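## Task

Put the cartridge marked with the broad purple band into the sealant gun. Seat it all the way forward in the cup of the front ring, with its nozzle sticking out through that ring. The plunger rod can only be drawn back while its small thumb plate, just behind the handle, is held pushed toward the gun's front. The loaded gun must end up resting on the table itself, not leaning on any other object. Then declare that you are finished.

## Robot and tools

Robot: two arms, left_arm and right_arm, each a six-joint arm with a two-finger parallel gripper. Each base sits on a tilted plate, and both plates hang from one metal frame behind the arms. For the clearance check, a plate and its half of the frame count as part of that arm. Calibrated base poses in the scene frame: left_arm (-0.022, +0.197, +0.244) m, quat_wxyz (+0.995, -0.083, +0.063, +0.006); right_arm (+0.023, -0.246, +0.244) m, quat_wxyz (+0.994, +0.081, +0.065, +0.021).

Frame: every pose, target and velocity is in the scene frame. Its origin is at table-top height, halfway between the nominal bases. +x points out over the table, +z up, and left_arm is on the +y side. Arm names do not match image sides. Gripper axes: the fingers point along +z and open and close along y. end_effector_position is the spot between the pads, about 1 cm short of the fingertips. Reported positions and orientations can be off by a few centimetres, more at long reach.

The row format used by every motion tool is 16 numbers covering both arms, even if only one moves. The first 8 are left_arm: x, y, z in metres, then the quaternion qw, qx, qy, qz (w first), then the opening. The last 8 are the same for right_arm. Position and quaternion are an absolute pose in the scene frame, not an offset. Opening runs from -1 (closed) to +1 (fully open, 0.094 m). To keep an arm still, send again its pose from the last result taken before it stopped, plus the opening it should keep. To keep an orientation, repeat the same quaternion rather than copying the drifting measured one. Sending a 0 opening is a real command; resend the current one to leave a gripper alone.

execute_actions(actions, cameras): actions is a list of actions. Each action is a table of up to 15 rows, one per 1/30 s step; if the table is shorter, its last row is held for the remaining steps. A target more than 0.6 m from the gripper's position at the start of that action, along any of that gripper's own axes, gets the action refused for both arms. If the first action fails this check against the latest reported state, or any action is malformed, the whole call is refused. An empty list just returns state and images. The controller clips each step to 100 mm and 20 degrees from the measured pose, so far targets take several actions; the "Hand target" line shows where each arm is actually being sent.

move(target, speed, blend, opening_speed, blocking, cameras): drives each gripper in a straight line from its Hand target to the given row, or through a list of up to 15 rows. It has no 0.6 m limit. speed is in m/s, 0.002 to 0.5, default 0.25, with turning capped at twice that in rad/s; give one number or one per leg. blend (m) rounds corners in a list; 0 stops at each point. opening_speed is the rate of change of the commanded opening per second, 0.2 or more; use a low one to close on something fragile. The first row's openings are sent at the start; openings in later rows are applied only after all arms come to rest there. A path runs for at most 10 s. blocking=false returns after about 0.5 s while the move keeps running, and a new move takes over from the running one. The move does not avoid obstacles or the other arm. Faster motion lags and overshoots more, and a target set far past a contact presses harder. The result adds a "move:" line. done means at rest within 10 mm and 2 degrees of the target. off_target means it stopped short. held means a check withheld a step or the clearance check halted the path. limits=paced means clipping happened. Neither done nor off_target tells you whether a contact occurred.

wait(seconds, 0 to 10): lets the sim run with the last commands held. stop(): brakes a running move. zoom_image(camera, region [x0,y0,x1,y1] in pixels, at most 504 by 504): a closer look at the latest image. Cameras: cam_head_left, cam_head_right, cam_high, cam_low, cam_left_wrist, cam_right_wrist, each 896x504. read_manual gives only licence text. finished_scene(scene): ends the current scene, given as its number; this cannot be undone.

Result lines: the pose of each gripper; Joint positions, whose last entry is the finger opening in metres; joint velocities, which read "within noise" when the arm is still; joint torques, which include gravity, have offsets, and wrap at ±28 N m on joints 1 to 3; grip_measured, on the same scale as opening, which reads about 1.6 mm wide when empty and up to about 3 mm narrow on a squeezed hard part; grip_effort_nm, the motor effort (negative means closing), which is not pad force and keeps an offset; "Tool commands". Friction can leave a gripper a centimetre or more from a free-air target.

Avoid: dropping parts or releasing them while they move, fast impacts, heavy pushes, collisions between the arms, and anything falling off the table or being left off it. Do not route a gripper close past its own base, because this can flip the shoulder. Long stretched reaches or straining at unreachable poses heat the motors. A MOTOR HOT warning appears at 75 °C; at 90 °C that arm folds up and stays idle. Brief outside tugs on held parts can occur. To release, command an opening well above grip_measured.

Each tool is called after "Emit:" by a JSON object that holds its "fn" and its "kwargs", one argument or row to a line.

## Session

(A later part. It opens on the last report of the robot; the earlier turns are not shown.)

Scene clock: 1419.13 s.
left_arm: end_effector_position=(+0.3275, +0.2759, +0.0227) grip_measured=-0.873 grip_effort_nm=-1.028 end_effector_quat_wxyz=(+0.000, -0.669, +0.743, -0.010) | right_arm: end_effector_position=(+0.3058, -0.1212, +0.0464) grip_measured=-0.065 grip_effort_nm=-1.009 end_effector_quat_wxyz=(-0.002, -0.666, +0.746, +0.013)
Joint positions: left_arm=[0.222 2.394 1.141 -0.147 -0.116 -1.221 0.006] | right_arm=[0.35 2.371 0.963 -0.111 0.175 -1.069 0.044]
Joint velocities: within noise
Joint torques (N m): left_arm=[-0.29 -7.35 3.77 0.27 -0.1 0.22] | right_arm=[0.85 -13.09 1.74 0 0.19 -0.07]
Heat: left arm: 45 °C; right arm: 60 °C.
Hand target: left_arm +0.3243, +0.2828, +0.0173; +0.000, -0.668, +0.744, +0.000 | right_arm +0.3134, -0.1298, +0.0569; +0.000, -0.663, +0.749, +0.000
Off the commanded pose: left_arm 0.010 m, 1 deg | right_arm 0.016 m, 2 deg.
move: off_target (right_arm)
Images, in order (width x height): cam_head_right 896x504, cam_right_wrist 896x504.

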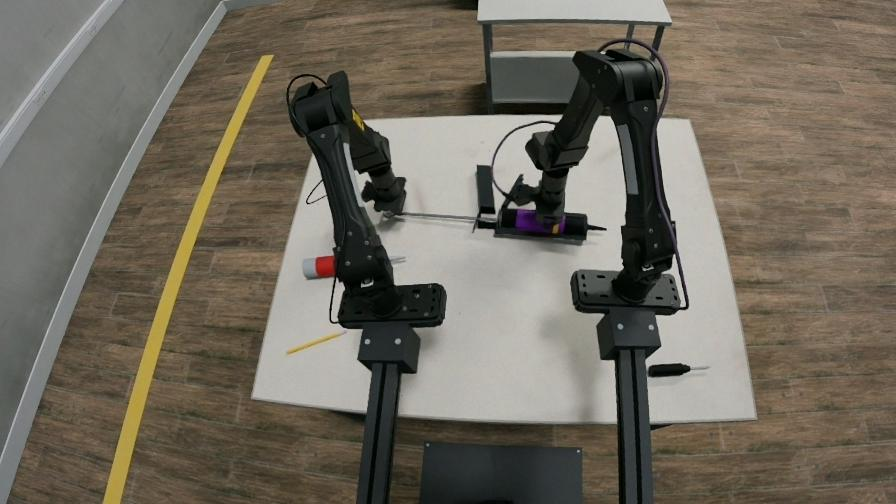

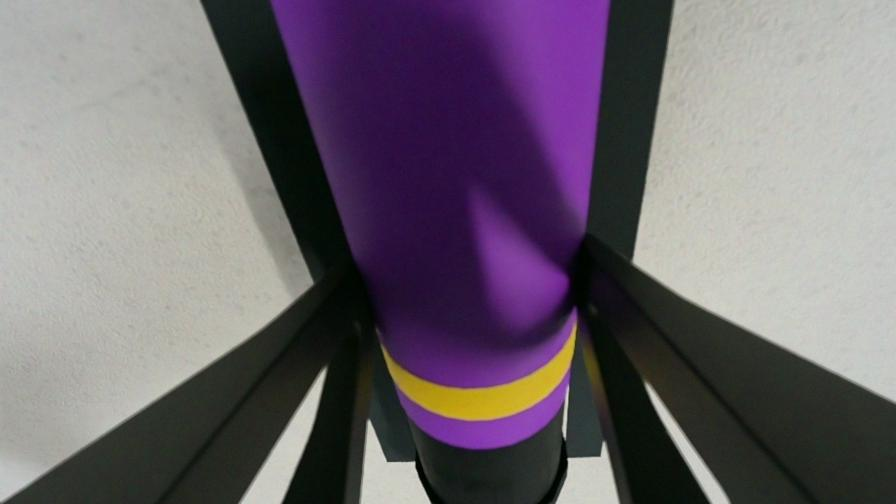

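Emit:
{"fn": "move", "kwargs": {
  "target": [0.3245,0.285,0.0171,0,-0.6678,0.7443,0,-1,0.311,-0.129,0.040,0,-0.6626,0.7490,0,-0.25],
  "speed": 0.03,
  "cameras": ["cam_right_wrist","cam_head_right"]
}}

Emit:
{"fn": "zoom_image", "kwargs": {
  "camera": "cam_right_wrist",
  "region": [380, 330, 620, 504]
}}

Emit:
{"fn": "zoom_image", "kwargs": {
  "camera": "cam_head_right",
  "region": [470, 185, 610, 265]
}}

Scene clock: 1423.63 s.
left_arm: end_effector_position=(+0.3268, +0.2758, +0.0226) grip_measured=-0.874 grip_effort_nm=-1.028 end_effector_quat_wxyz=(-0.003, -0.669, +0.743, -0.012) | right_arm: end_effector_position=(+0.3081, -0.1215, +0.0440) grip_measured=-0.096 grip_effort_nm=-0.955 end_effector_quat_wxyz=(+0.003, -0.666, +0.746, +0.011)
Joint positions: left_arm=[0.226 2.394 1.141 -0.15 -0.109 -1.217 0.006] | right_arm=[0.345 2.378 0.963 -0.092 0.174 -1.077 0.042]
Joint velocities: within noise
Joint torques (N m): left_arm=[-0.21 -7.56 3.85 0.3 -0.17 0.23] | right_arm=[0.9 -8.31 2.4 0.39 0.21 -0.06]
Heat: left arm: 45 °C; right arm: 61 °C.
Hand target: left_arm +0.3243, +0.2848, +0.0173; +0.000, -0.668, +0.744, +0.000 | right_arm +0.3109, -0.1289, +0.0402; +0.000, -0.663, +0.749, +0.000
Off the commanded pose: left_arm 0.011 m, 1 deg | right_arm 0.009 m, 1 deg.
move: off_target (left_arm)
Images, in order (width x height): cam_head_right 896x504, cam_right_wrist 896x504.

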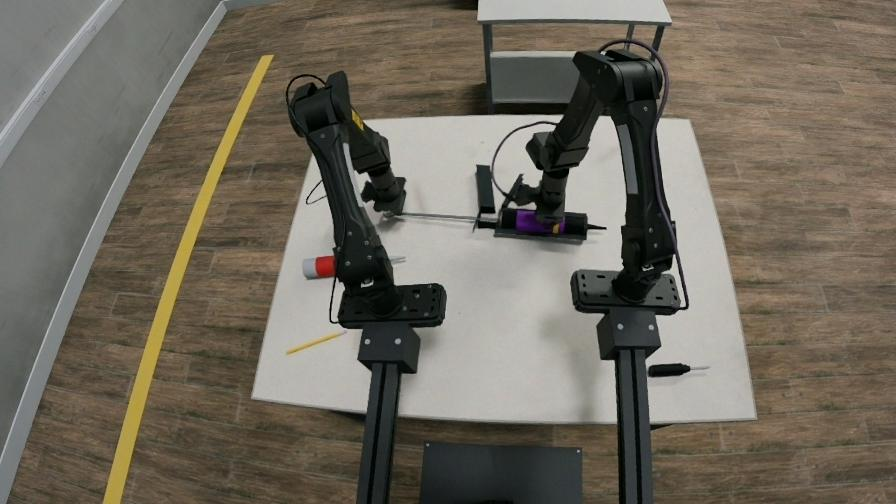

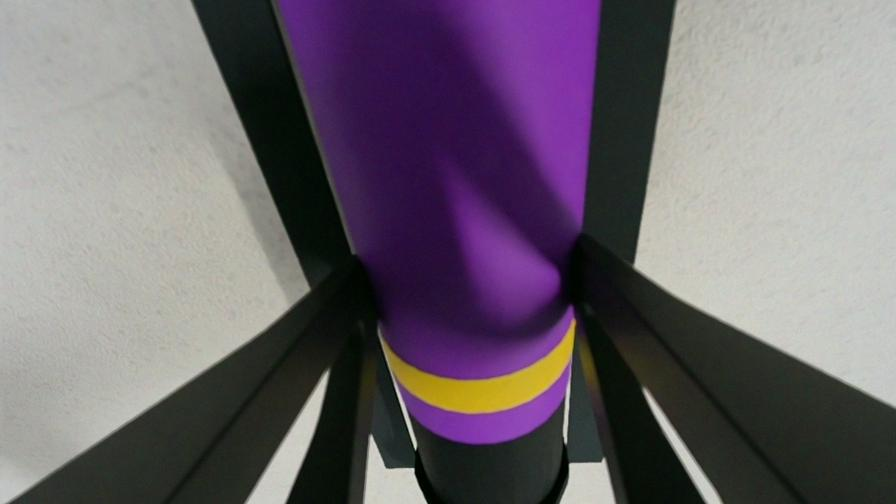

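Scaled by 2.100 from the camera's 896x504 image, which has a finer 1280x720 frame.

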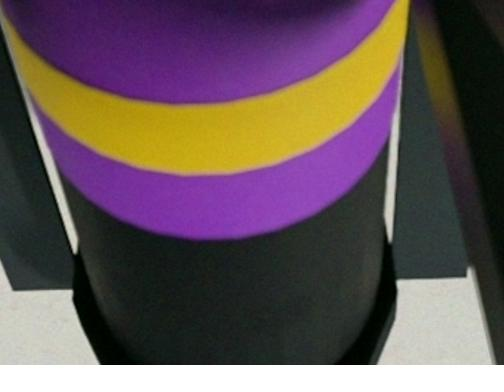

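Scaled by 3.600 from the camera's 896x504 image, which has a finer 1280x720 frame.

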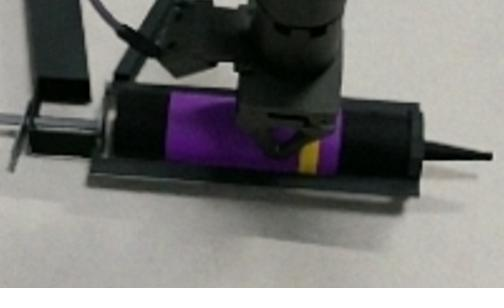

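Emit:
{"fn": "move", "kwargs": {
  "target": [
    [0.3245,0.282,0.0171,0,-0.6678,0.7443,0,-1,0.311,-0.127,0.043,0,-0.6626,0.7490,0,0.03],
    [0.3245,0.282,0.0171,0,-0.6678,0.7443,0,-1,0.311,-0.127,0.08,0,-0.6626,0.7490,0,0.03],
    [0.3245,0.282,0.0171,0,-0.6678,0.7443,0,-1,0.274,-0.155,0.225,0,-0.6428,0.766,0,0.3]
  ],
  "speed": 0.1,
  "opening_speed": 0.3,
  "cameras": ["cam_right_wrist","cam_head_right"]
}}

Emit:
{"fn": "zoom_image", "kwargs": {
  "camera": "cam_right_wrist",
  "region": [400, 30, 600, 190]
}}

Emit:
{"fn": "zoom_image", "kwargs": {
  "camera": "cam_head_right",
  "region": [470, 185, 610, 265]
}}

Scene clock: 1431.93 s.
left_arm: end_effector_position=(+0.3268, +0.2758, +0.0226) grip_measured=-0.874 grip_effort_nm=-1.028 end_effector_quat_wxyz=(-0.003, -0.669, +0.743, -0.012) | right_arm: end_effector_position=(+0.2728, -0.1571, +0.2176) grip_measured=+0.297 grip_effort_nm=0.168 end_effector_quat_wxyz=(-0.006, -0.640, +0.768, +0.005)
Joint positions: left_arm=[0.226 2.394 1.141 -0.15 -0.109 -1.217 0.006] | right_arm=[0.413 1.674 0.835 -0.694 0.195 -0.936 0.061]
Joint velocities: within noise
Joint torques (N m): left_arm=[-0.75 -7.42 3.54 0.27 -0.19 0.14] | right_arm=[2.78 -7.98 5.76 0.05 0.07 0.06]
Heat: left arm: 44 °C; right arm: 58 °C.
Hand target: left_arm +0.3243, +0.2818, +0.0173; +0.000, -0.668, +0.744, +0.000 | right_arm +0.2741, -0.1550, +0.2248; +0.000, -0.643, +0.766, +0.000
Off the commanded pose: left_arm 0.009 m, 1 deg | right_arm 0.008 m, 1 deg.
move: done
Images, in order (width x height): cam_head_right 896x504, cam_right_wrist 896x504.

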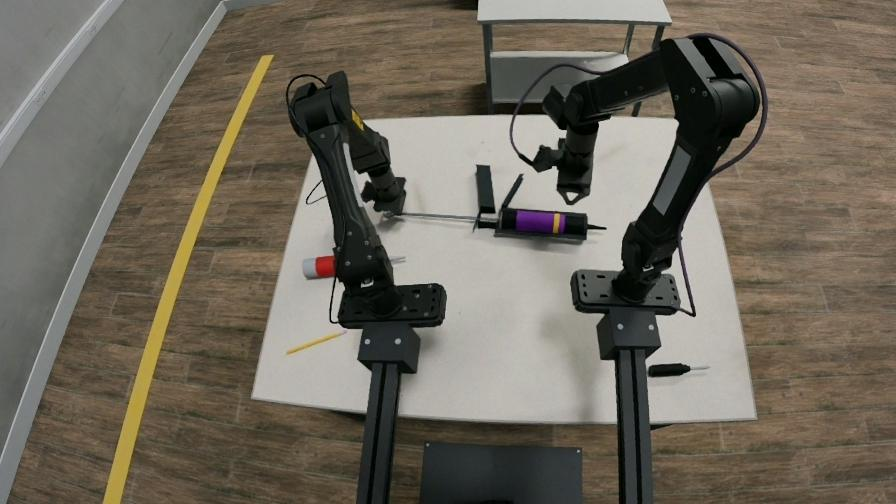

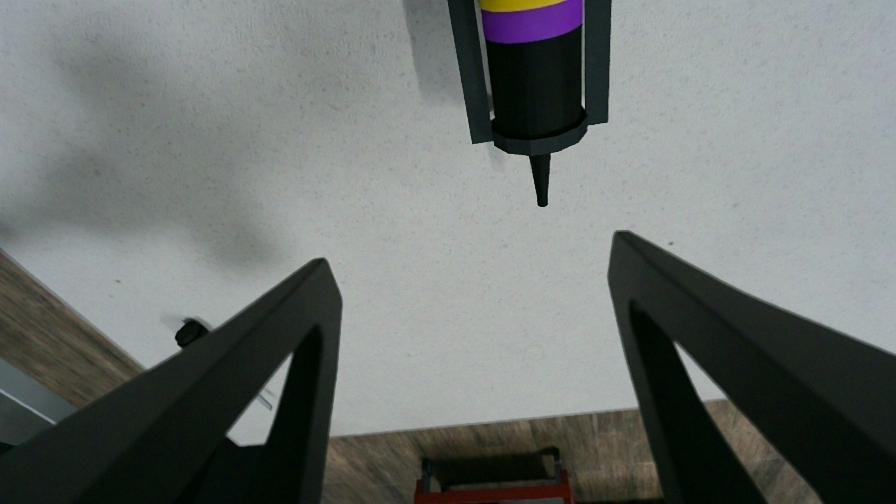

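Scaled by 2.520 from the camera's 896x504 image, which has a finer 1280x720 frame.

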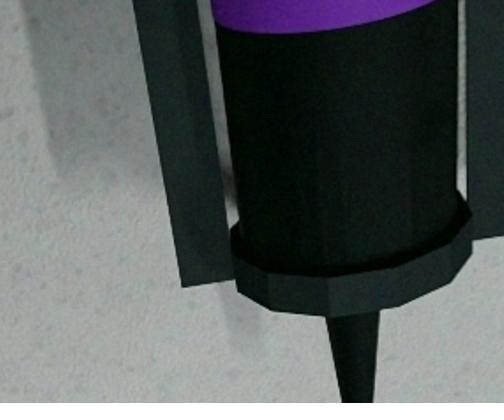

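Scaled by 3.600 from the camera's 896x504 image, which has a finer 1280x720 frame.

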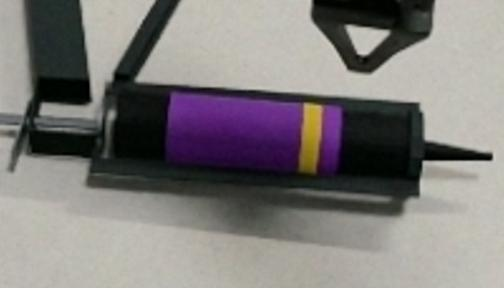

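Emit:
{"fn": "move", "kwargs": {
  "target": [
    [0.3245,0.282,0.0171,0,-0.6678,0.7443,0,-0.3,0.274,-0.155,0.225,0,-0.6428,0.766,0,0.3],
    [0.3245,0.282,0.07,0,-0.6678,0.7443,0,-0.3,0.27,-0.16,0.225,0,-0.6428,0.766,0,0.3],
    [0.35,0.33,0.18,0,-0.6678,0.7443,0,-0.3,0.27,-0.16,0.225,0,-0.6428,0.766,0,0.3]
  ],
  "speed": 0.12,
  "opening_speed": 0.5
}}

Emit:
{"fn": "zoom_image", "kwargs": {
  "camera": "cam_right_wrist",
  "region": [400, 30, 600, 190]
}}

Emit:
{"fn": "zoom_image", "kwargs": {
  "camera": "cam_head_right",
  "region": [470, 185, 610, 265]
}}

Scene clock: 1442.73 s.
left_arm: end_effector_position=(+0.3405, +0.3220, +0.1601) grip_measured=-0.303 grip_effort_nm=0.139 end_effector_quat_wxyz=(-0.020, -0.668, +0.744, +0.009) | right_arm: end_effector_position=(+0.2719, -0.1582, +0.2201) grip_measured=+0.297 grip_effort_nm=0.173 end_effector_quat_wxyz=(-0.002, -0.639, +0.769, +0.004)
Joint positions: left_arm=[0.279 2.048 1.296 -0.694 -0.122 -1.168 0.033] | right_arm=[0.413 1.656 0.825 -0.695 0.195 -0.936 0.061]
Joint velocities: within noise
Joint torques (N m): left_arm=[-0.76 -12.22 6.67 0.04 0 0.14] | right_arm=[1.77 -8.24 4.7 0.07 0.09 -0.02]
Heat: left arm: 46 °C; right arm: 56 °C.
Hand target: left_arm +0.3498, +0.3298, +0.1795; +0.000, -0.668, +0.744, +0.000 | right_arm +0.2700, -0.1600, +0.2248; +0.000, -0.643, +0.766, +0.000
Off the commanded pose: left_arm 0.023 m, 3 deg | right_arm 0.006 m, 1 deg.
move: off_target (left_arm)

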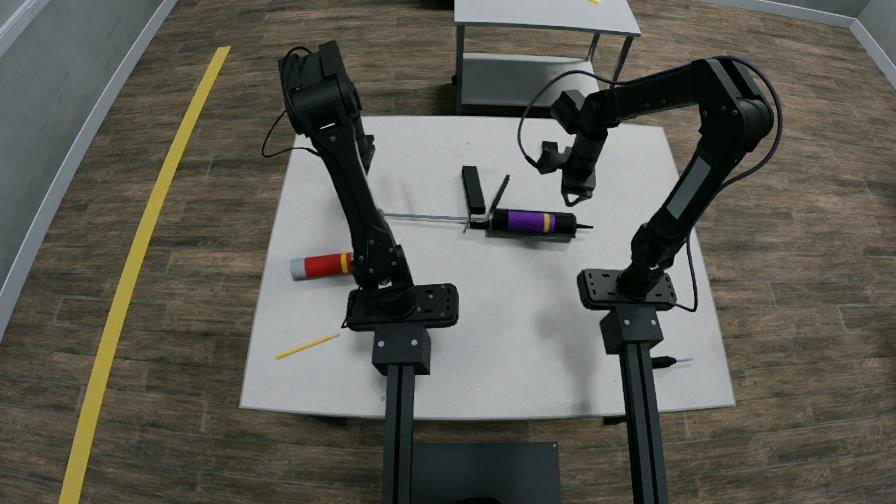

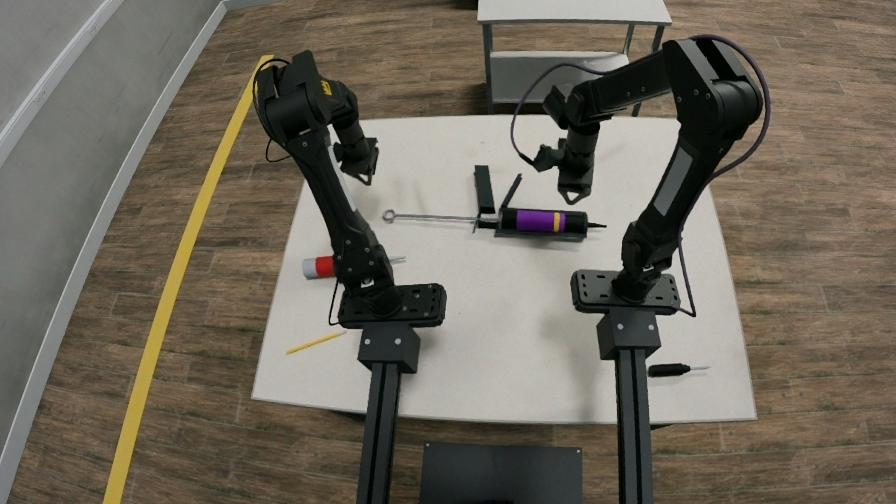

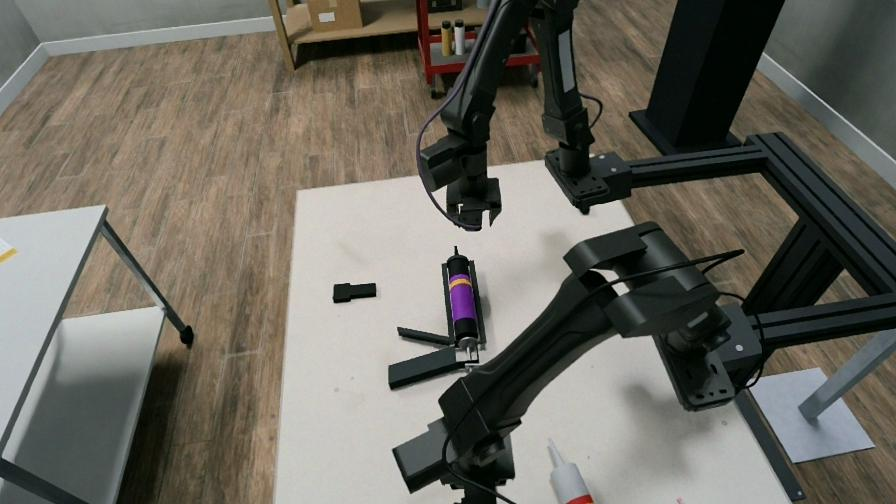

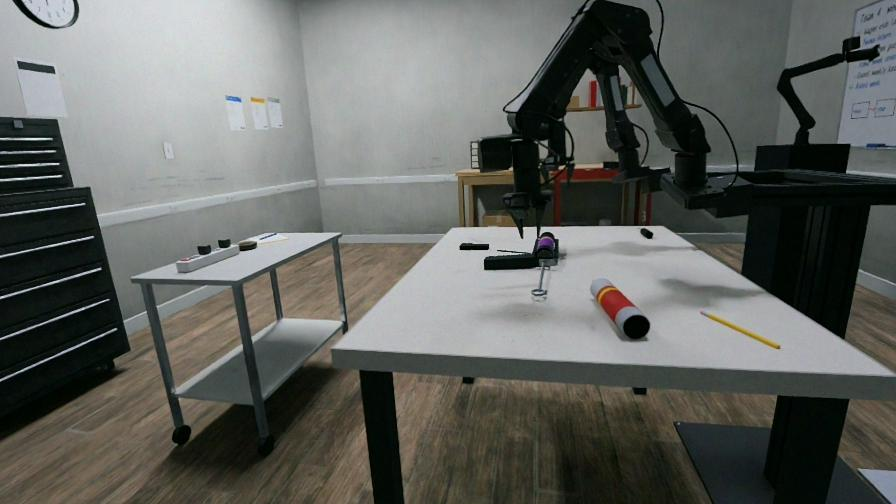

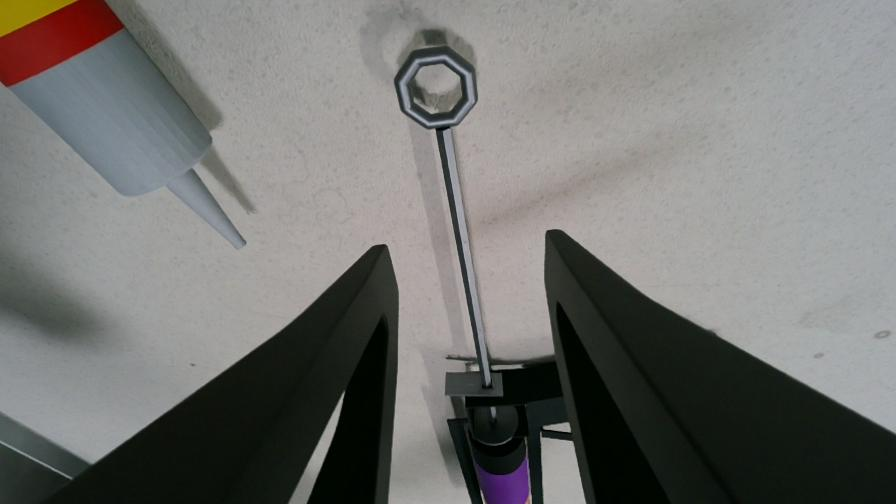

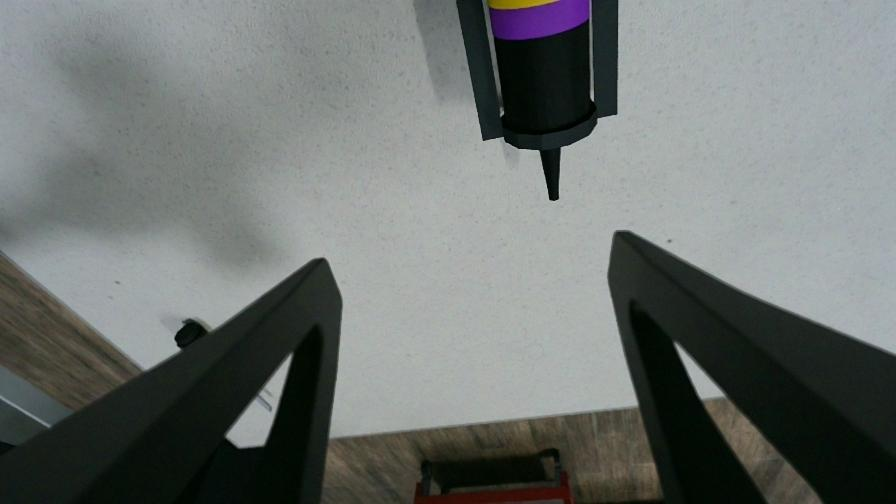

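Scaled by 2.520 from the camera's 896x504 image, which has a finer 1280x720 frame.

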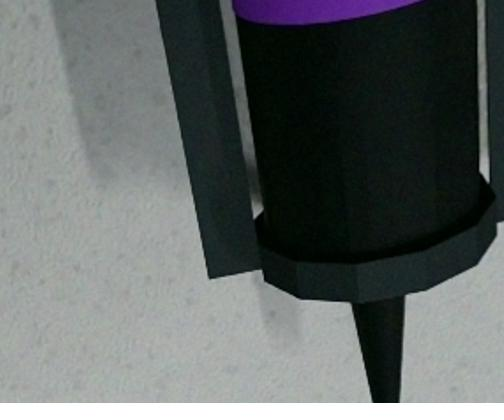

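Scaled by 3.600 from the camera's 896x504 image, which has a finer 1280x720 frame.

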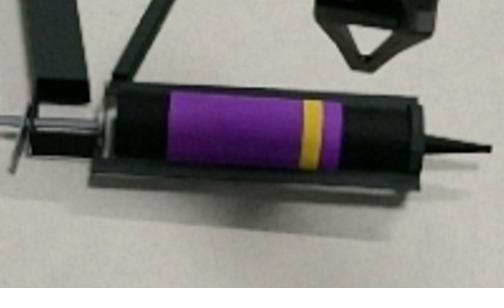

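Emit:
{"fn": "finished_scene", "kwargs": {
  "scene": 1
}}

The scene is finished: the task was done.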